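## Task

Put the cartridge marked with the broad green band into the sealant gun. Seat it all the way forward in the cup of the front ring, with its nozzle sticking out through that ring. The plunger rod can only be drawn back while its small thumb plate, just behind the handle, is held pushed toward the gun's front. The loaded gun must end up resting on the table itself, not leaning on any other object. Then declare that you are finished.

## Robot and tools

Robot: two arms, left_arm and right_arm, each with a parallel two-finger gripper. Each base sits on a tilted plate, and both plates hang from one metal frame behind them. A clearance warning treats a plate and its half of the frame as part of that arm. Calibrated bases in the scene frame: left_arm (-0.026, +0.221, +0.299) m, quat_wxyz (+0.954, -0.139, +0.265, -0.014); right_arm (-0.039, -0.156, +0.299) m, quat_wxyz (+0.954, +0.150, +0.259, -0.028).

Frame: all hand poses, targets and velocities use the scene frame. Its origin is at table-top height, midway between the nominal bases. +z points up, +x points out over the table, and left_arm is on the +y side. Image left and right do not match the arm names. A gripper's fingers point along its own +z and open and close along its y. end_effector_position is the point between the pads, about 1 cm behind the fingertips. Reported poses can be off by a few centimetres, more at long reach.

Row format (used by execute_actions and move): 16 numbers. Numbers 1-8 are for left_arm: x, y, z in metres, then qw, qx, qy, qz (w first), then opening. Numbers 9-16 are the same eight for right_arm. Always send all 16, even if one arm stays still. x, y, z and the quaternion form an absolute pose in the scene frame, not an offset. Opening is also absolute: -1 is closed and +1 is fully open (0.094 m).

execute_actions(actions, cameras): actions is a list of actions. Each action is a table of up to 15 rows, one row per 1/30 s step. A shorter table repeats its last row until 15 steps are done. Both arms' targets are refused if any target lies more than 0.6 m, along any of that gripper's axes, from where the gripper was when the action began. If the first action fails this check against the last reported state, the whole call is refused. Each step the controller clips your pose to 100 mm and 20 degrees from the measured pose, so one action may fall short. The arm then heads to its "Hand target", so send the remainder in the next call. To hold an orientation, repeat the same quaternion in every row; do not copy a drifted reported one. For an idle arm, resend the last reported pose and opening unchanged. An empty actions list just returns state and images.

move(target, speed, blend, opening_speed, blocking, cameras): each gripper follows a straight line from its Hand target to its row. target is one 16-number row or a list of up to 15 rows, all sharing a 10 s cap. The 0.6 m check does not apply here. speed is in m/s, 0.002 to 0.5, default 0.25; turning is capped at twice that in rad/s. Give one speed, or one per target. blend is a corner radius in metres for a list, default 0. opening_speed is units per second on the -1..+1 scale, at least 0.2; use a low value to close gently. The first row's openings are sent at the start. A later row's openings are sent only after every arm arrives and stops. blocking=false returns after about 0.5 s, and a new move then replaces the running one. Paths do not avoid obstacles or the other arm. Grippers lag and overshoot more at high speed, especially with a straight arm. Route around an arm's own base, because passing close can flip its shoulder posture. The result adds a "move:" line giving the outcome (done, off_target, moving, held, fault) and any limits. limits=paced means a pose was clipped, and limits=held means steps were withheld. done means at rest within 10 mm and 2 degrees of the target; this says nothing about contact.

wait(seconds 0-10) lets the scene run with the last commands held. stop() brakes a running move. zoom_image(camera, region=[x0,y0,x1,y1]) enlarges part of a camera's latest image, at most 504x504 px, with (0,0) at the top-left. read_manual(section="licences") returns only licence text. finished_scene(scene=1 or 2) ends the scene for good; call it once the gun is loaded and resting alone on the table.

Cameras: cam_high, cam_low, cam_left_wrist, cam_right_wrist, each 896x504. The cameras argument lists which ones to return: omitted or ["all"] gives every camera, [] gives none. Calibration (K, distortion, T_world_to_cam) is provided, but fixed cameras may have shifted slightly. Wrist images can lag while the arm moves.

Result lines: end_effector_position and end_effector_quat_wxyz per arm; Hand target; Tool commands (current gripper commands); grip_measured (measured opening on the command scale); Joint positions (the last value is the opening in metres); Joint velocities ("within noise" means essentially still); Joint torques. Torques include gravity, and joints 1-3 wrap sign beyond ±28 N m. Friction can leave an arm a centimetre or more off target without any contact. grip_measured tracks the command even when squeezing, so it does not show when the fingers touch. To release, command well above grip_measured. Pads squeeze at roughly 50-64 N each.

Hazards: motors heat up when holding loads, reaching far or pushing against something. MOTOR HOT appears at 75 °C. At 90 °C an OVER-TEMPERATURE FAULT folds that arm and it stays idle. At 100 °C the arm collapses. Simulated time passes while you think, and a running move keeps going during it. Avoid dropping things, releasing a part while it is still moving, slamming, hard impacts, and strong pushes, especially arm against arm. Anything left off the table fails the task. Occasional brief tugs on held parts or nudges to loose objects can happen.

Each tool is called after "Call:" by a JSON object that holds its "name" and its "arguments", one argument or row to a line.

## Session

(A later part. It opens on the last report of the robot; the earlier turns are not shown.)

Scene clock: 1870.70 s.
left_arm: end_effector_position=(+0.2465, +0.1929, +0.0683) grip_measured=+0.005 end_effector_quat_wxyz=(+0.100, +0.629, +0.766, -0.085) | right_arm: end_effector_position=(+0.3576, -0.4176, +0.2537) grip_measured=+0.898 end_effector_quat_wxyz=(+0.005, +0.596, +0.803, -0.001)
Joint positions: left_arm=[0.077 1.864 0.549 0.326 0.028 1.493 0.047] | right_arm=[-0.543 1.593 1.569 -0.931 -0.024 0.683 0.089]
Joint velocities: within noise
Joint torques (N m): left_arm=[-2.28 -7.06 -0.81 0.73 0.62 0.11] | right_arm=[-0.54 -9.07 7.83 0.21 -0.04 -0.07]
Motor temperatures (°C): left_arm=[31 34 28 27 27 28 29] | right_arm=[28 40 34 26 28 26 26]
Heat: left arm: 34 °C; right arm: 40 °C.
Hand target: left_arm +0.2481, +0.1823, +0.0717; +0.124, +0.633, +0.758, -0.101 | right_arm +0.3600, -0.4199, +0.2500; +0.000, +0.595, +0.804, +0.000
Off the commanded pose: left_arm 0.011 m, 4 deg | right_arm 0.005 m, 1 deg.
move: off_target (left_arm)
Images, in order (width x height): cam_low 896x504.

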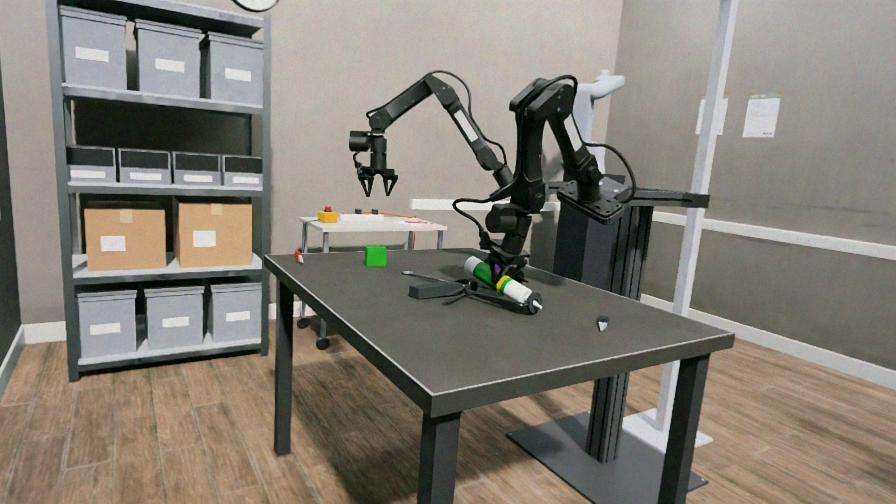

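Call:
{"name": "move", "arguments": {
  "target": [0.2430,0.1980,0.0700,0.1241,0.6330,0.7573,-0.1011,-0.3,0.36,-0.42,0.25,0,0.5948,0.8039,0,0.9],
  "speed": 0.04,
  "cameras": ["cam_low"]
}}

Call:
{"name": "zoom_image", "arguments": {
  "camera": "cam_low",
  "region": [490, 250, 560, 320]
}}

Scene clock: 1884.57 s.
left_arm: end_effector_position=(+0.2394, +0.2066, +0.0653) grip_measured=+0.005 end_effector_quat_wxyz=(+0.099, +0.631, +0.765, -0.089) | right_arm: end_effector_position=(+0.3576, -0.4176, +0.2537) grip_measured=+0.898 end_effector_quat_wxyz=(+0.005, +0.596, +0.803, -0.001)
Joint positions: left_arm=[0.139 1.864 0.538 0.327 0.066 1.547 0.047] | right_arm=[-0.543 1.593 1.569 -0.931 -0.024 0.683 0.089]
Joint velocities: within noise
Joint torques (N m): left_arm=[-1.77 -7.97 -1.21 0.69 0.58 0.09] | right_arm=[-0.51 -9.05 7.76 0.21 -0.05 -0.07]
Motor temperatures (°C): left_arm=[31 34 28 27 27 28 30] | right_arm=[28 40 34 26 28 26 26]
Heat: left arm: 34 °C; right arm: 40 °C.
Hand target: left_arm +0.2430, +0.1981, +0.0701; +0.124, +0.633, +0.757, -0.101 | right_arm +0.3600, -0.4199, +0.2500; +0.000, +0.595, +0.804, +0.000
Off the commanded pose: left_arm 0.010 m, 3 deg | right_arm 0.005 m, 1 deg.
move: off_target (left_arm)
Images, in order (width x height): cam_low 896x504.

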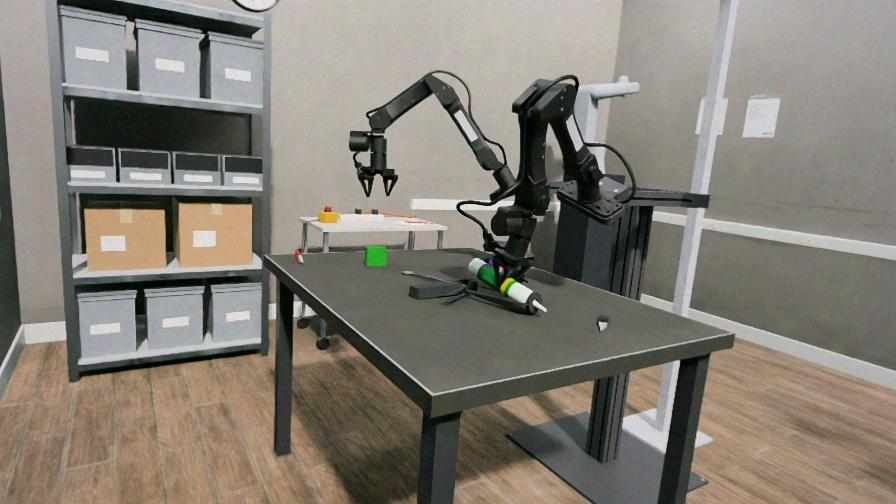

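Scaled by 7.200.

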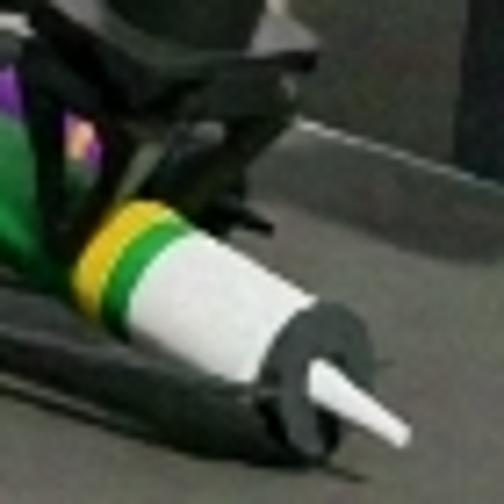

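Call:
{"name": "move", "arguments": {
  "target": [0.2440,0.2060,0.0685,0.1241,0.6330,0.7573,-0.1011,-0.3,0.36,-0.42,0.25,0,0.5948,0.8039,0,0.9],
  "speed": 0.04,
  "cameras": ["cam_low"]
}}

Call:
{"name": "zoom_image", "arguments": {
  "camera": "cam_low",
  "region": [490, 250, 560, 320]
}}

Scene clock: 1891.17 s.
left_arm: end_effector_position=(+0.2384, +0.2142, +0.0639) grip_measured=+0.005 end_effector_quat_wxyz=(+0.100, +0.630, +0.765, -0.089) | right_arm: end_effector_position=(+0.3576, -0.4176, +0.2537) grip_measured=+0.898 end_effector_quat_wxyz=(+0.005, +0.596, +0.803, -0.001)
Joint positions: left_arm=[0.17 1.864 0.538 0.327 0.084 1.572 0.047] | right_arm=[-0.543 1.593 1.569 -0.931 -0.024 0.683 0.089]
Joint velocities: within noise
Joint torques (N m): left_arm=[-1.61 -8.06 -0.31 0.51 0.57 0.11] | right_arm=[-0.54 -9.07 7.84 0.2 -0.05 -0.04]
Motor temperatures (°C): left_arm=[31 34 28 27 27 28 30] | right_arm=[28 40 34 26 28 26 26]
Heat: left arm: 34 °C; right arm: 40 °C.
Hand target: left_arm +0.2439, +0.2062, +0.0686; +0.124, +0.633, +0.758, -0.101 | right_arm +0.3600, -0.4199, +0.2500; +0.000, +0.595, +0.804, +0.000
Off the commanded pose: left_arm 0.011 m, 3 deg | right_arm 0.005 m, 1 deg.
move: off_target (left_arm)
Images, in order (width x height): cam_low 896x504.

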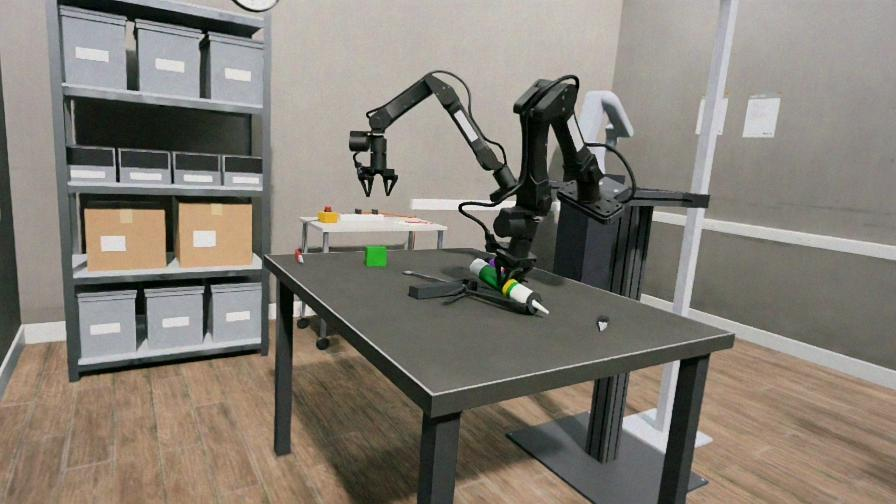

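Scaled by 7.200.

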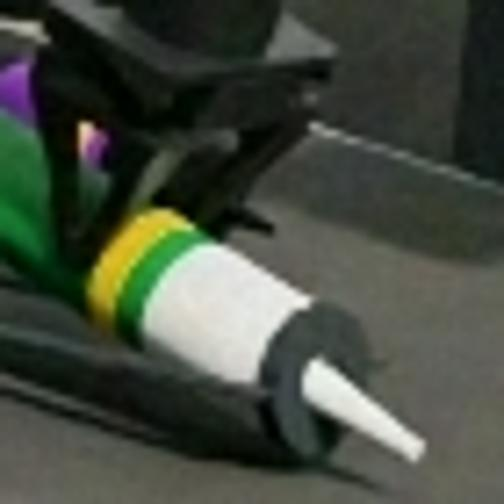

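Call:
{"name": "move", "arguments": {
  "target": [0.2470,0.2110,0.0690,0.1241,0.6330,0.7573,-0.1011,-0.3,0.36,-0.42,0.25,0,0.5948,0.8039,0,0.9],
  "speed": 0.04,
  "cameras": ["cam_low"]
}}

Call:
{"name": "zoom_image", "arguments": {
  "camera": "cam_low",
  "region": [490, 250, 560, 320]
}}

Scene clock: 1897.90 s.
left_arm: end_effector_position=(+0.2432, +0.2168, +0.0634) grip_measured=+0.005 end_effector_quat_wxyz=(+0.106, +0.631, +0.763, -0.089) | right_arm: end_effector_position=(+0.3576, -0.4176, +0.2537) grip_measured=+0.898 end_effector_quat_wxyz=(+0.005, +0.596, +0.803, -0.001)
Joint positions: left_arm=[0.184 1.864 0.552 0.319 0.101 1.588 0.047] | right_arm=[-0.543 1.593 1.569 -0.931 -0.024 0.683 0.089]
Joint velocities: within noise
Joint torques (N m): left_arm=[-1.37 -8.85 -0.14 0.31 0.52 0.09] | right_arm=[-0.39 -9.1 7.79 0.19 -0.05 -0.05]
Motor temperatures (°C): left_arm=[31 34 28 27 27 28 30] | right_arm=[28 40 34 26 28 26 26]
Heat: left arm: 34 °C; right arm: 40 °C.
Hand target: left_arm +0.2471, +0.2111, +0.0690; +0.124, +0.633, +0.758, -0.100 | right_arm +0.3600, -0.4199, +0.2500; +0.000, +0.595, +0.804, +0.000
Off the commanded pose: left_arm 0.009 m, 3 deg | right_arm 0.005 m, 1 deg.
move: off_target (left_arm)
Images, in order (width x height): cam_low 896x504.

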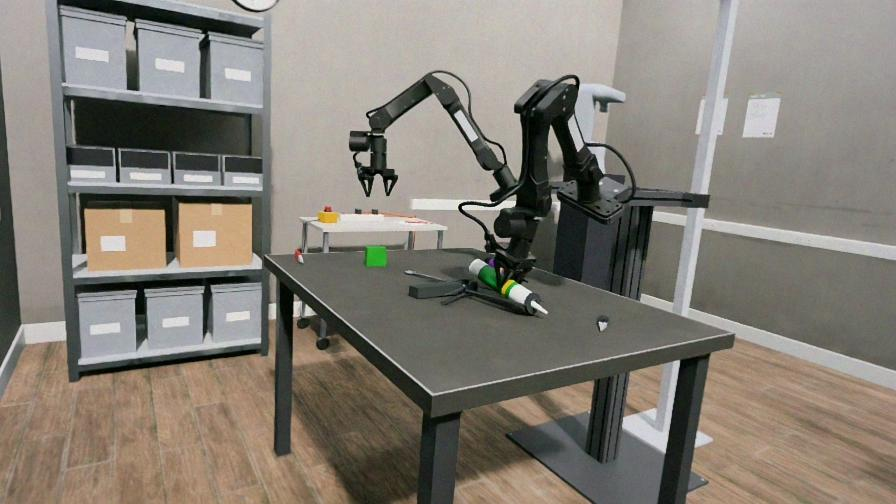

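Scaled by 7.200.

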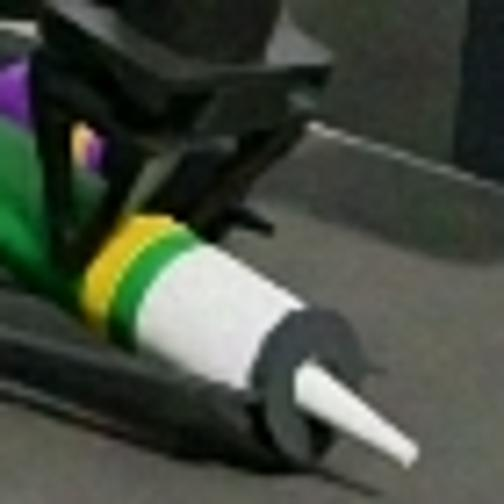

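Call:
{"name": "move", "arguments": {
  "target": [0.2440,0.2190,0.0670,0.1241,0.6330,0.7573,-0.1011,-0.3,0.36,-0.42,0.25,0,0.5948,0.8039,0,0.9],
  "speed": 0.04,
  "cameras": ["cam_low","cam_left_wrist"]
}}

Call:
{"name": "zoom_image", "arguments": {
  "camera": "cam_low",
  "region": [490, 250, 560, 320]
}}

Scene clock: 1907.57 s.
left_arm: end_effector_position=(+0.2421, +0.2238, +0.0624) grip_measured=+0.005 end_effector_quat_wxyz=(+0.110, +0.632, +0.762, -0.089) | right_arm: end_effector_position=(+0.3576, -0.4176, +0.2537) grip_measured=+0.898 end_effector_quat_wxyz=(+0.005, +0.596, +0.803, -0.001)
Joint positions: left_arm=[0.216 1.864 0.552 0.319 0.125 1.618 0.047] | right_arm=[-0.543 1.593 1.569 -0.931 -0.024 0.683 0.089]
Joint velocities: within noise
Joint torques (N m): left_arm=[-1.11 -8.62 -0.38 0.36 0.45 0.09] | right_arm=[-0.53 -9.05 7.79 0.21 -0.05 -0.04]
Motor temperatures (°C): left_arm=[31 35 28 27 27 28 30] | right_arm=[28 40 34 26 28 26 26]
Heat: left arm: 35 °C; right arm: 40 °C.
Hand target: left_arm +0.2441, +0.2190, +0.0670; +0.124, +0.633, +0.757, -0.101 | right_arm +0.3600, -0.4199, +0.2500; +0.000, +0.595, +0.804, +0.000
Off the commanded pose: left_arm 0.007 m, 2 deg | right_arm 0.005 m, 1 deg.
move: done
camera_calibration:
cam_left_wrist: T_world_to_cam=[[-0.981956, -0.188888, -0.00919228, 0.28205], [-0.1882, 0.971304, 0.145427, -0.141374], [-0.0185408, 0.144532, -0.989326, 0.116544], [0, 0, 0, 1]] pos_world=[0.252515, 0.173749, 0.138452]
Images, in order (width x height): cam_low 896x504, cam_left_wrist 896x504.

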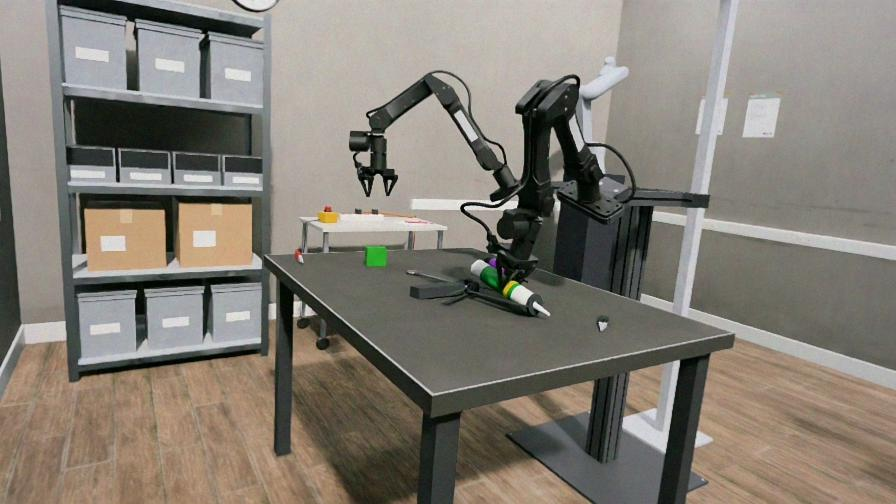

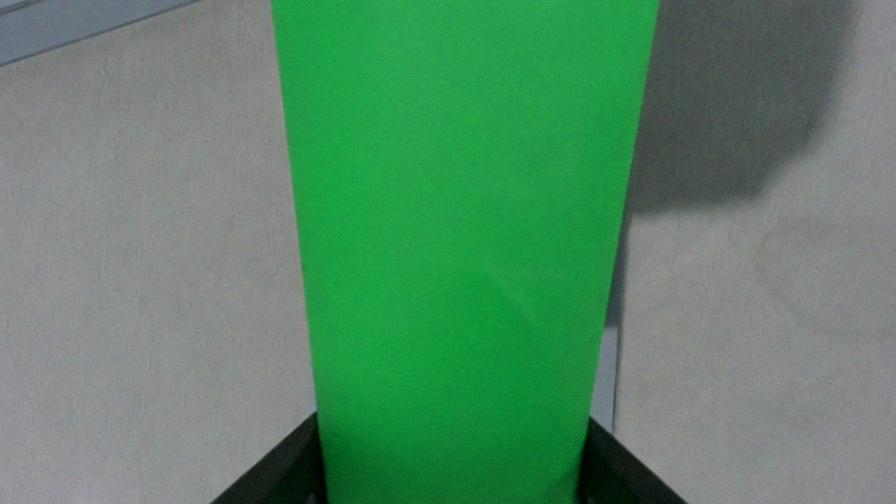

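Scaled by 7.200.

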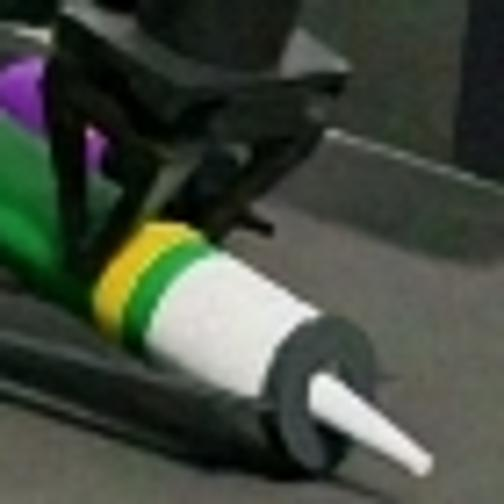

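Call:
{"name": "wait", "arguments": {
  "seconds": 0.1,
  "cameras": ["cam_high","cam_right_wrist"]
}}

Call:
{"name": "zoom_image", "arguments": {
  "camera": "cam_high",
  "region": [310, 200, 550, 320]
}}

Scene clock: 1933.93 s.
left_arm: end_effector_position=(+0.2420, +0.2238, +0.0624) grip_measured=+0.005 end_effector_quat_wxyz=(+0.110, +0.632, +0.762, -0.089) | right_arm: end_effector_position=(+0.3576, -0.4176, +0.2537) grip_measured=+0.898 end_effector_quat_wxyz=(+0.005, +0.596, +0.803, -0.001)
Joint positions: left_arm=[0.216 1.864 0.552 0.318 0.125 1.619 0.047] | right_arm=[-0.543 1.593 1.569 -0.931 -0.024 0.683 0.089]
Joint velocities: within noise
Joint torques (N m): left_arm=[-1.1 -8.5 -0.44 0.33 0.46 0.09] | right_arm=[-0.55 -9.06 7.83 0.19 -0.06 -0.06]
Motor temperatures (°C): left_arm=[31 35 28 27 27 28 30] | right_arm=[28 39 35 26 28 26 26]
Heat: left arm: 35 °C; right arm: 39 °C.
Hand target: left_arm +0.2440, +0.2190, +0.0670; +0.124, +0.633, +0.757, -0.101 | right_arm +0.3600, -0.4199, +0.2500; +0.000, +0.595, +0.804, +0.000
Tool commands: left_gripper/opening=-0.3 right_gripper/opening=+0.9
Off the commanded pose: left_arm 0.007 m, 2 deg | right_arm 0.005 m, 1 deg.
wait: 0.10 s; at rest from the start
camera_calibration:
cam_right_wrist: T_world_to_cam=[[-0.959062, -0.283194, -0.00110753, 0.224848], [-0.257394, 0.870043, 0.420444, 0.386668], [-0.118104, 0.403517, -0.907318, 0.528143], [0, 0, 0, 1]] pos_world=[0.377545, -0.485857, 0.31687]
Images, in order (width x height): cam_high 896x504, cam_right_wrist 896x504.

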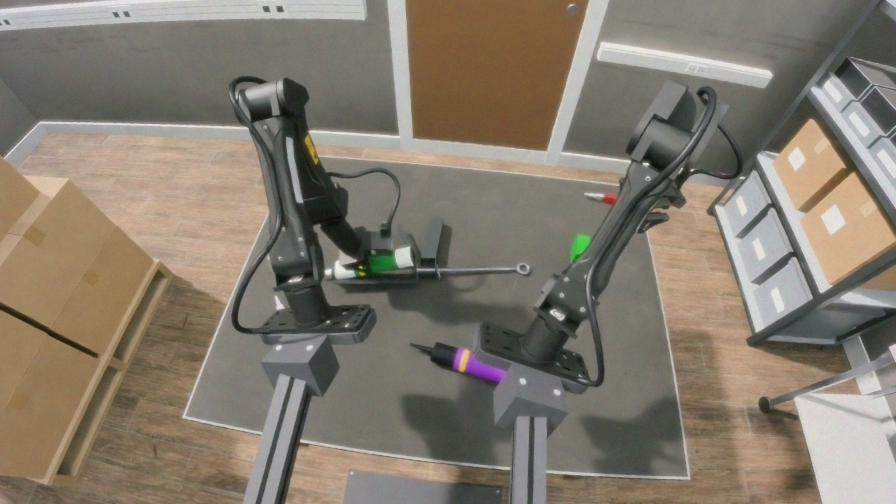

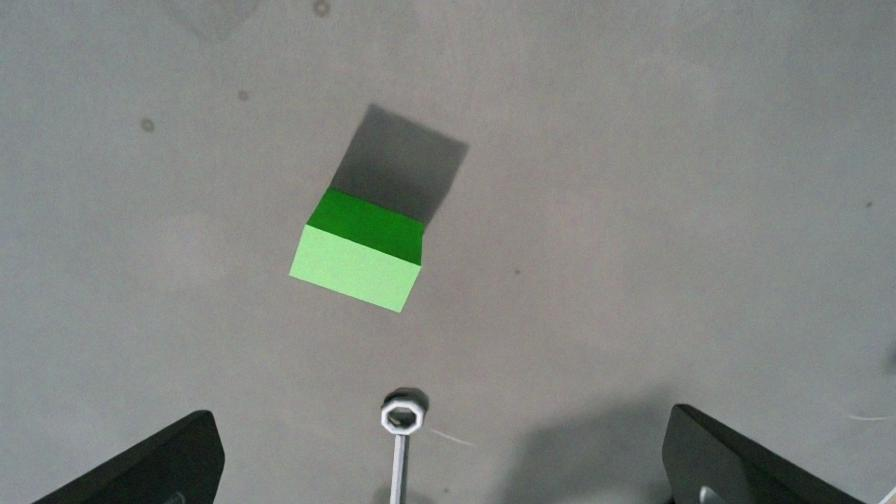

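Scaled by 2.100.

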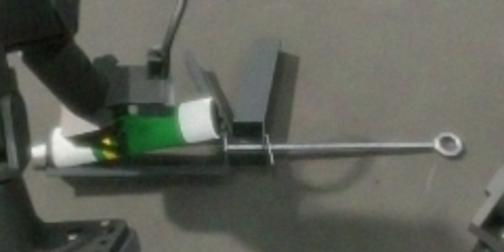

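Call:
{"name": "move", "arguments": {
  "target": [0.2440,0.2185,0.0575,0.0836,0.6375,0.7628,-0.0698,-0.3,0.36,-0.42,0.25,0,0.5948,0.8039,0,0.9],
  "speed": 0.04,
  "cameras": ["cam_low","cam_left_wrist","cam_right_wrist"]
}}

Call:
{"name": "zoom_image", "arguments": {
  "camera": "cam_low",
  "region": [400, 230, 560, 330]
}}

Scene clock: 1960.77 s.
left_arm: end_effector_position=(+0.2438, +0.2261, +0.0589) grip_measured=+0.005 end_effector_quat_wxyz=(+0.076, +0.639, +0.763, -0.062) | right_arm: end_effector_position=(+0.3576, -0.4176, +0.2537) grip_measured=+0.898 end_effector_quat_wxyz=(+0.005, +0.596, +0.803, -0.001)
Joint positions: left_arm=[0.164 1.873 0.563 0.321 0.009 1.584 0.047] | right_arm=[-0.543 1.593 1.569 -0.931 -0.024 0.683 0.089]
Joint velocities: within noise
Joint torques (N m): left_arm=[-2.69 -5.89 -0.13 0.65 0.21 -0.12] | right_arm=[-0.57 -9.02 7.82 0.18 -0.04 -0.05]
Motor temperatures (°C): left_arm=[31 35 28 27 27 28 30] | right_arm=[28 39 35 26 28 26 26]
Heat: left arm: 35 °C; right arm: 39 °C.
Hand target: left_arm +0.2439, +0.2186, +0.0577; +0.083, +0.637, +0.763, -0.070 | right_arm +0.3600, -0.4199, +0.2500; +0.000, +0.595, +0.804, +0.000
Off the commanded pose: left_arm 0.008 m, 1 deg | right_arm 0.005 m, 1 deg.
move: done
camera_calibration:
cam_left_wrist: T_world_to_cam=[[-0.983763, -0.179238, -0.00911401, 0.282396], [-0.176438, 0.9566, 0.231919, -0.147424], [-0.0328503, 0.229761, -0.972692, 0.0960938], [0, 0, 0, 1]] pos_world=[0.254956, 0.169563, 0.130234]
cam_right_wrist: T_world_to_cam=[[-0.959062, -0.283194, -0.00110753, 0.224848], [-0.257394, 0.870043, 0.420444, 0.386668], [-0.118104, 0.403517, -0.907318, 0.528143], [0, 0, 0, 1]] pos_world=[0.377545, -0.485857, 0.31687]
Images, in order (width x height): cam_low 896x504, cam_left_wrist 896x504, cam_right_wrist 896x504.

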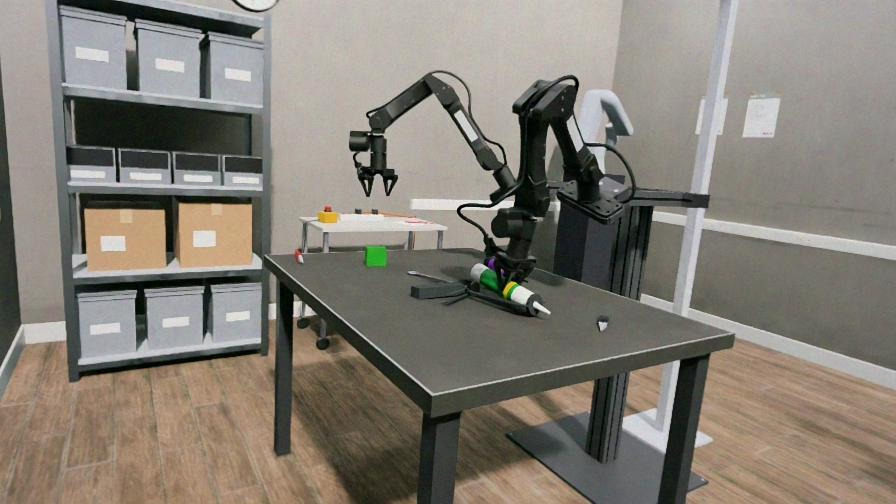

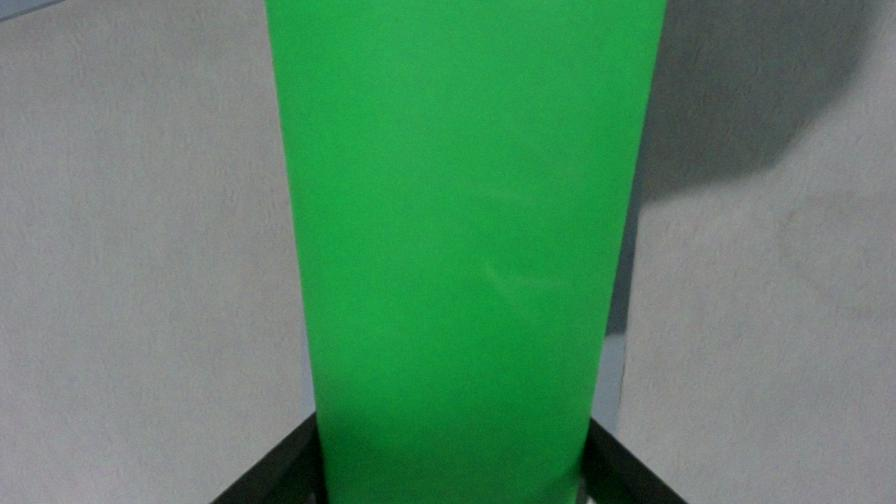

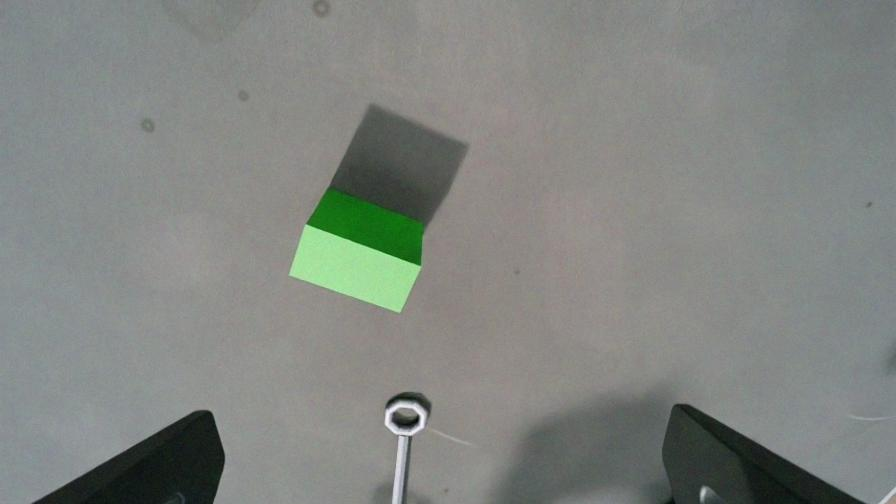

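Scaled by 3.150.

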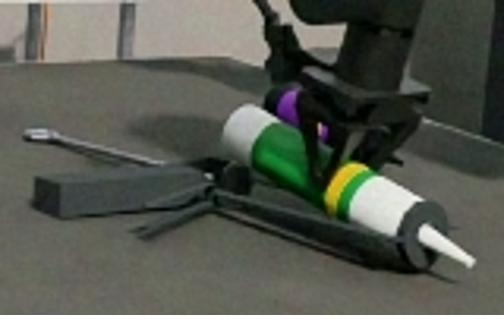

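Call:
{"name": "move", "arguments": {
  "target": [0.2440,0.2180,0.0450,0.0401,0.6404,0.7662,-0.0335,-0.3,0.36,-0.42,0.25,0,0.5948,0.8039,0,0.9],
  "speed": 0.04,
  "cameras": ["cam_low","cam_left_wrist","cam_right_wrist"]
}}

Call:
{"name": "zoom_image", "arguments": {
  "camera": "cam_low",
  "region": [400, 230, 560, 330]
}}

Scene clock: 1967.87 s.
left_arm: end_effector_position=(+0.2440, +0.2266, +0.0469) grip_measured=+0.005 end_effector_quat_wxyz=(+0.032, +0.640, +0.767, -0.026) | right_arm: end_effector_position=(+0.3576, -0.4176, +0.2537) grip_measured=+0.898 end_effector_quat_wxyz=(+0.005, +0.596, +0.803, -0.001)
Joint positions: left_arm=[0.098 1.94 0.591 0.353 -0.141 1.526 0.047] | right_arm=[-0.543 1.593 1.569 -0.931 -0.024 0.683 0.089]
Joint velocities: within noise
Joint torques (N m): left_arm=[-3.3 -5.97 -0.38 0.69 0.14 -0.17] | right_arm=[-0.47 -9.02 7.73 0.2 -0.07 -0.06]
Motor temperatures (°C): left_arm=[31 34 28 27 27 28 30] | right_arm=[28 39 35 26 28 26 26]
Heat: left arm: 34 °C; right arm: 39 °C.
Hand target: left_arm +0.2439, +0.2181, +0.0452; +0.040, +0.640, +0.766, -0.034 | right_arm +0.3600, -0.4199, +0.2500; +0.000, +0.595, +0.804, +0.000
Off the commanded pose: left_arm 0.009 m, 1 deg | right_arm 0.005 m, 1 deg.
move: done
camera_calibration:
cam_left_wrist: T_world_to_cam=[[-0.983509, -0.180665, -0.00840339, 0.282864], [-0.172666, 0.924106, 0.340901, -0.143804], [-0.0538234, 0.33673, -0.940062, 0.063654], [0, 0, 0, 1]] pos_world=[0.256795, 0.162559, 0.111238]
cam_right_wrist: T_world_to_cam=[[-0.959062, -0.283194, -0.00110753, 0.224848], [-0.257394, 0.870043, 0.420444, 0.386668], [-0.118104, 0.403517, -0.907318, 0.528143], [0, 0, 0, 1]] pos_world=[0.377545, -0.485857, 0.31687]
Images, in order (width x height): cam_low 896x504, cam_left_wrist 896x504, cam_right_wrist 896x504.

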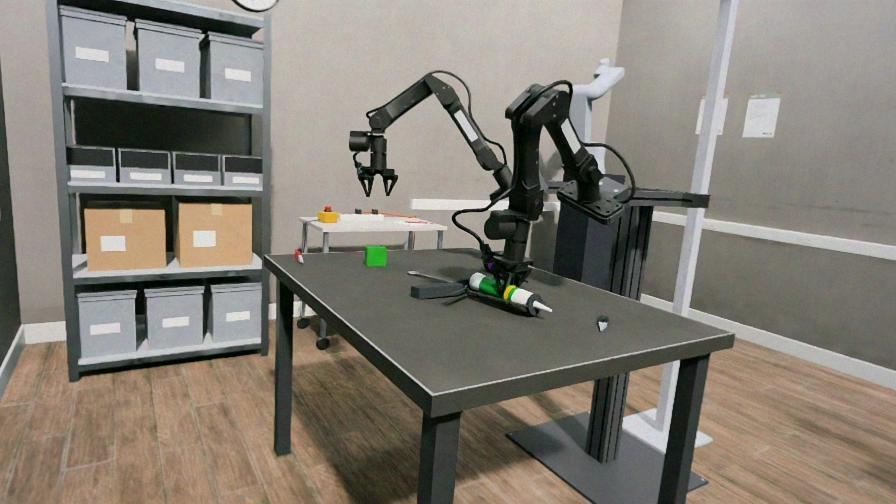

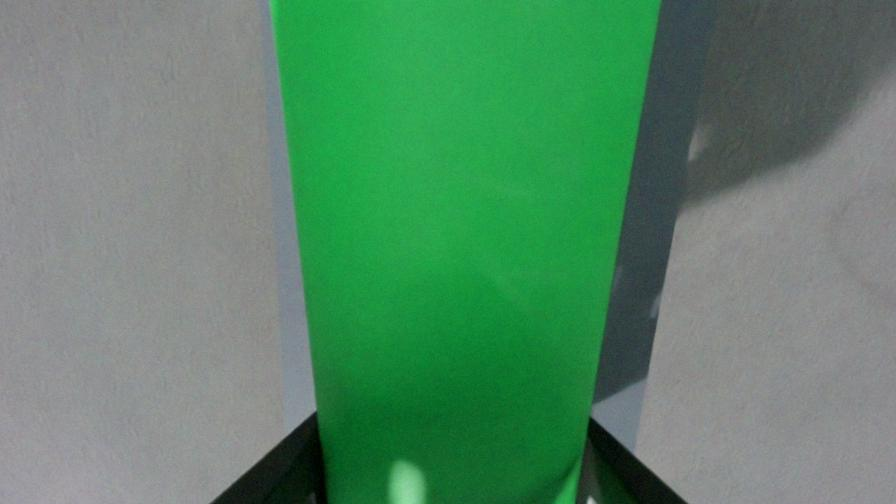

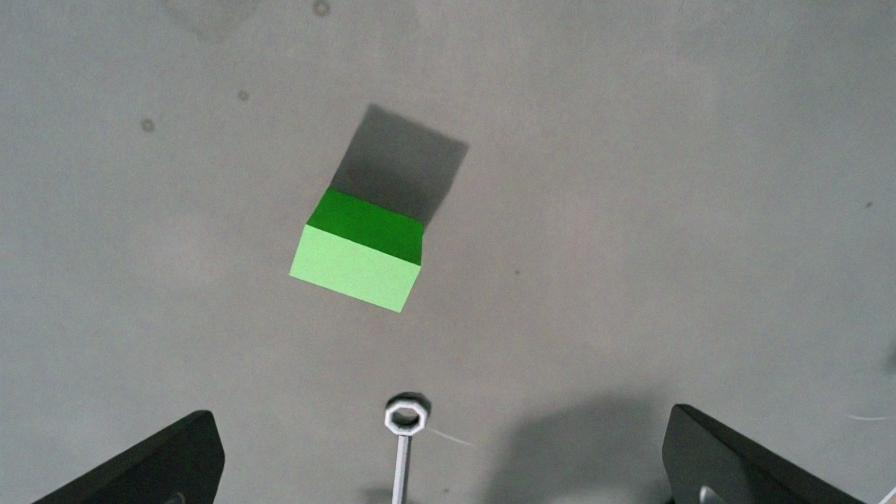

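Scaled by 3.150.

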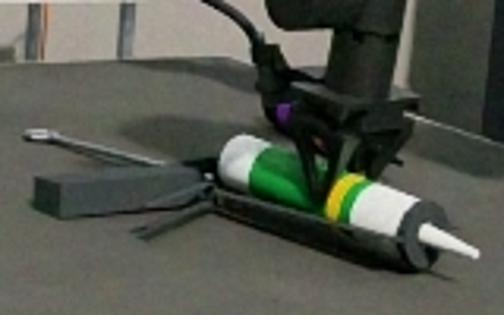

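Call:
{"name": "move", "arguments": {
  "target": [0.2440,0.2180,0.0385,0.0175,0.6412,0.7671,-0.0146,-0.3,0.36,-0.42,0.25,0,0.5948,0.8039,0,0.9],
  "speed": 0.04,
  "cameras": ["cam_low","cam_left_wrist","cam_right_wrist"]
}}

Call:
{"name": "zoom_image", "arguments": {
  "camera": "cam_low",
  "region": [400, 230, 560, 330]
}}

Scene clock: 1978.43 s.
left_arm: end_effector_position=(+0.2436, +0.2264, +0.0407) grip_measured=+0.005 end_effector_quat_wxyz=(+0.009, +0.642, +0.767, -0.008) | right_arm: end_effector_position=(+0.3576, -0.4176, +0.2537) grip_measured=+0.898 end_effector_quat_wxyz=(+0.005, +0.596, +0.803, -0.001)
Joint positions: left_arm=[0.066 1.979 0.612 0.361 -0.215 1.501 0.047] | right_arm=[-0.543 1.593 1.569 -0.931 -0.024 0.683 0.089]
Joint velocities: within noise
Joint torques (N m): left_arm=[-3.4 -5.97 -0.38 0.71 0.08 -0.19] | right_arm=[-0.51 -9.03 7.77 0.2 -0.04 -0.04]
Motor temperatures (°C): left_arm=[31 34 28 27 27 28 30] | right_arm=[28 39 35 26 28 26 26]
Heat: left arm: 34 °C; right arm: 39 °C.
Hand target: left_arm +0.2438, +0.2180, +0.0387; +0.017, +0.641, +0.767, -0.015 | right_arm +0.3600, -0.4199, +0.2500; +0.000, +0.595, +0.804, +0.000
Off the commanded pose: left_arm 0.009 m, 1 deg | right_arm 0.005 m, 1 deg.
move: done
camera_calibration:
cam_left_wrist: T_world_to_cam=[[-0.98426, -0.176615, -0.00626445, 0.281541], [-0.164783, 0.904359, 0.393675, -0.141065], [-0.0638637, 0.388511, -0.919228, 0.0476992], [0, 0, 0, 1]] pos_world=[0.256911, 0.158766, 0.101144]
cam_right_wrist: T_world_to_cam=[[-0.959062, -0.283194, -0.00110753, 0.224848], [-0.257394, 0.870043, 0.420444, 0.386668], [-0.118104, 0.403517, -0.907318, 0.528143], [0, 0, 0, 1]] pos_world=[0.377545, -0.485857, 0.31687]
Images, in order (width x height): cam_low 896x504, cam_left_wrist 896x504, cam_right_wrist 896x504.

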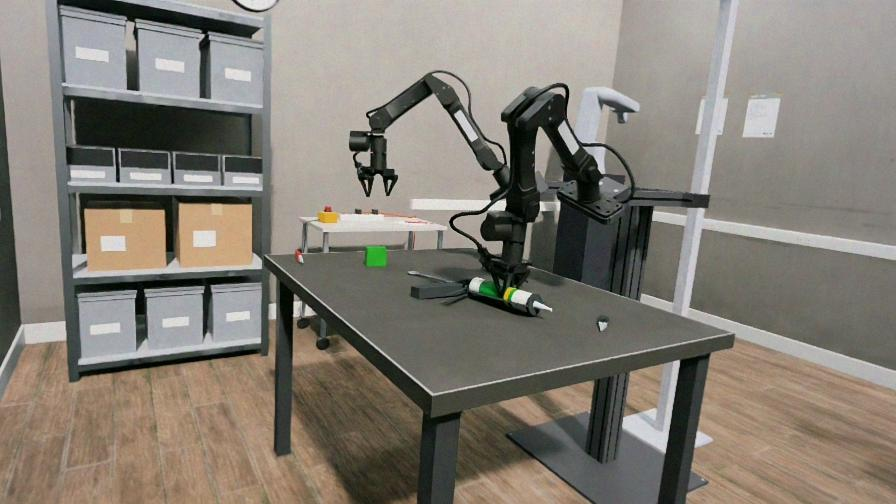

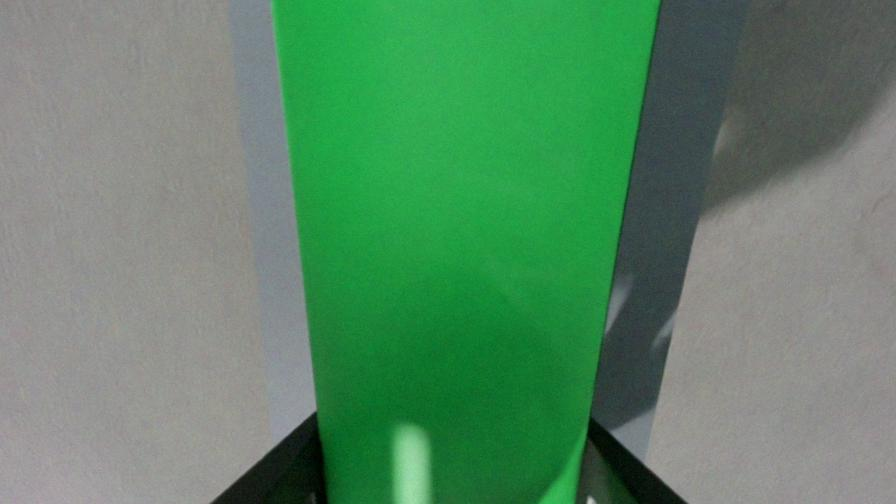

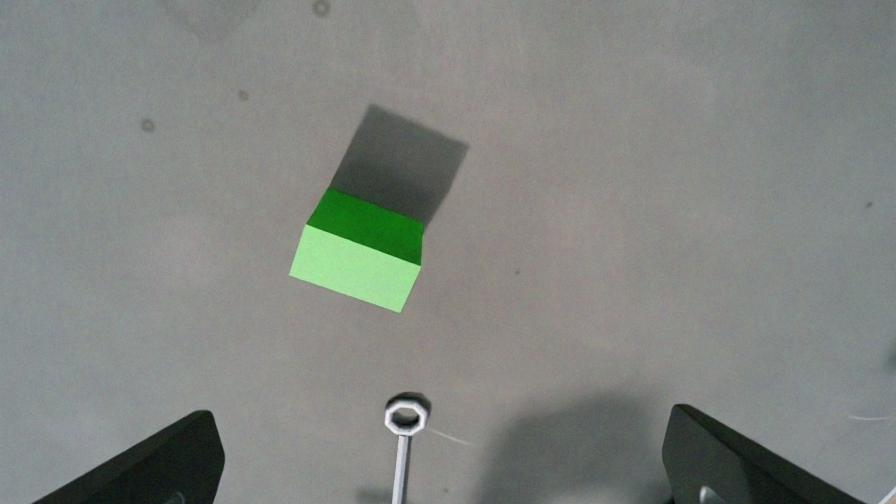

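Scaled by 3.150.

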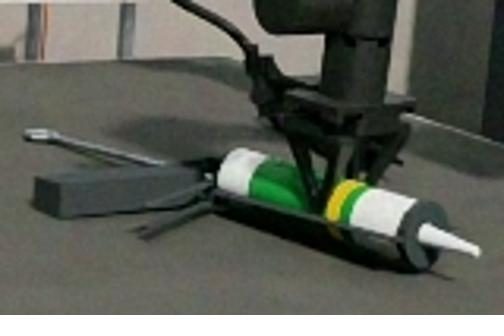

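Call:
{"name": "move", "arguments": {
  "target": [0.2440,0.2230,0.0360,0.0120,0.6412,0.7671,-0.0100,-0.3,0.36,-0.42,0.25,0,0.5948,0.8039,0,0.9],
  "speed": 0.04,
  "cameras": ["cam_low"]
}}

Call:
{"name": "zoom_image", "arguments": {
  "camera": "cam_low",
  "region": [460, 260, 560, 330]
}}

Scene clock: 1985.87 s.
left_arm: end_effector_position=(+0.2430, +0.2271, +0.0389) grip_measured=+0.005 end_effector_quat_wxyz=(+0.006, +0.642, +0.766, -0.007) | right_arm: end_effector_position=(+0.3576, -0.4176, +0.2537) grip_measured=+0.898 end_effector_quat_wxyz=(+0.005, +0.596, +0.803, -0.001)
Joint positions: left_arm=[0.066 1.988 0.617 0.361 -0.222 1.501 0.047] | right_arm=[-0.543 1.593 1.569 -0.931 -0.024 0.683 0.089]
Joint velocities: within noise
Joint torques (N m): left_arm=[-2.26 -6.11 -0.25 0.71 0.07 -0.09] | right_arm=[-0.59 -8.99 7.82 0.19 -0.06 -0.03]
Motor temperatures (°C): left_arm=[31 34 28 27 27 28 30] | right_arm=[28 39 35 26 28 26 26]
Heat: left arm: 34 °C; right arm: 39 °C.
Hand target: left_arm +0.2438, +0.2230, +0.0361; +0.012, +0.641, +0.767, -0.010 | right_arm +0.3600, -0.4199, +0.2500; +0.000, +0.595, +0.804, +0.000
Off the commanded pose: left_arm 0.005 m, 1 deg | right_arm 0.005 m, 1 deg.
move: done
Images, in order (width x height): cam_low 896x504.

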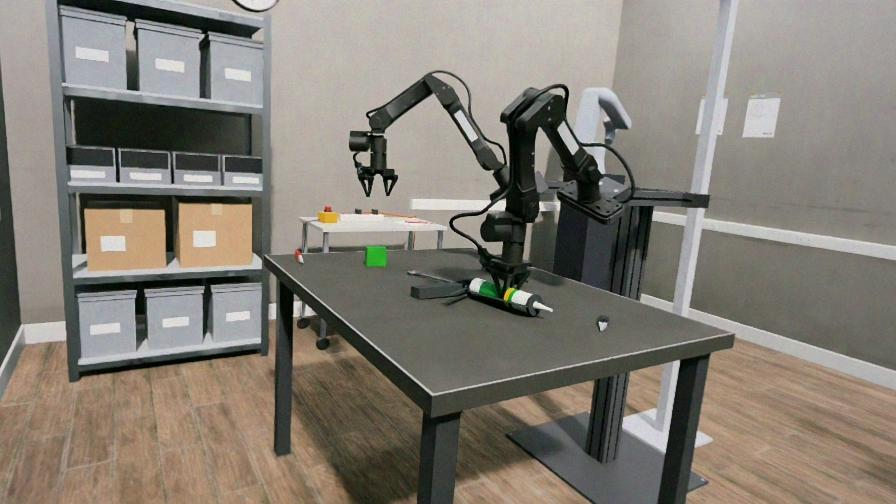

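Scaled by 5.040.

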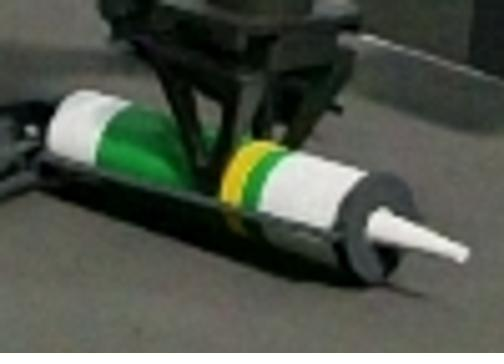

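Call:
{"name": "move", "arguments": {
  "target": [0.2440,0.2230,0.0365,0.0120,0.6412,0.7671,-0.0100,0.3,0.36,-0.42,0.25,0,0.5948,0.8039,0,0.9],
  "speed": 0.04,
  "opening_speed": 0.3,
  "cameras": ["cam_low","cam_left_wrist"]
}}

Call:
{"name": "zoom_image", "arguments": {
  "camera": "cam_low",
  "region": [440, 260, 560, 330]
}}

Scene clock: 1994.07 s.
left_arm: end_effector_position=(+0.2444, +0.2272, +0.0389) grip_measured=+0.298 end_effector_quat_wxyz=(+0.008, +0.642, +0.767, -0.005) | right_arm: end_effector_position=(+0.3576, -0.4176, +0.2537) grip_measured=+0.898 end_effector_quat_wxyz=(+0.005, +0.596, +0.803, -0.001)
Joint positions: left_arm=[0.066 1.988 0.617 0.367 -0.222 1.501 0.061] | right_arm=[-0.543 1.593 1.569 -0.931 -0.024 0.683 0.089]
Joint velocities: within noise
Joint torques (N m): left_arm=[-2.58 -6.34 -0.46 0.65 0.09 -0.1] | right_arm=[-0.58 -9.16 7.76 0.17 -0.05 -0.07]
Motor temperatures (°C): left_arm=[31 34 28 27 27 28 30] | right_arm=[28 39 35 26 28 26 26]
Heat: left arm: 34 °C; right arm: 39 °C.
Hand target: left_arm +0.2439, +0.2230, +0.0366; +0.012, +0.641, +0.767, -0.010 | right_arm +0.3600, -0.4199, +0.2500; +0.000, +0.595, +0.804, +0.000
Off the commanded pose: left_arm 0.005 m, 1 deg | right_arm 0.005 m, 1 deg.
move: done
camera_calibration:
cam_left_wrist: T_world_to_cam=[[-0.98415, -0.177112, -0.00897075, 0.282678], [-0.165876, 0.901465, 0.399808, -0.140346], [-0.0627239, 0.394959, -0.916555, 0.0439269], [0, 0, 0, 1]] pos_world=[0.257672, 0.159233, 0.0989087]
Images, in order (width x height): cam_low 896x504, cam_left_wrist 896x504.

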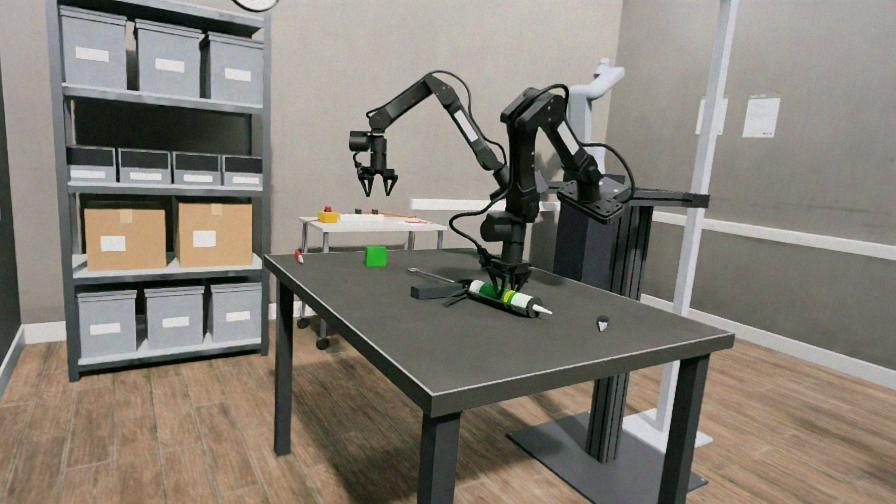

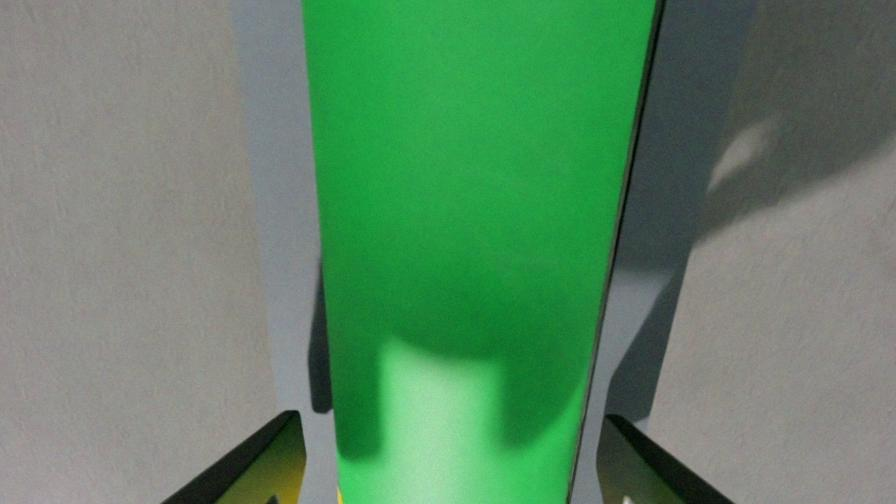

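Scaled by 4.200.

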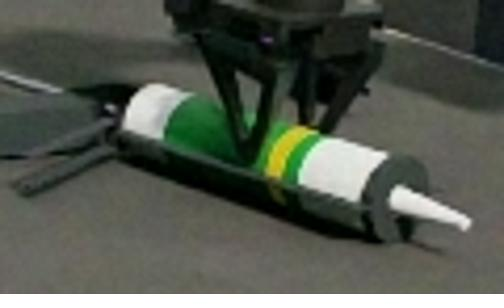

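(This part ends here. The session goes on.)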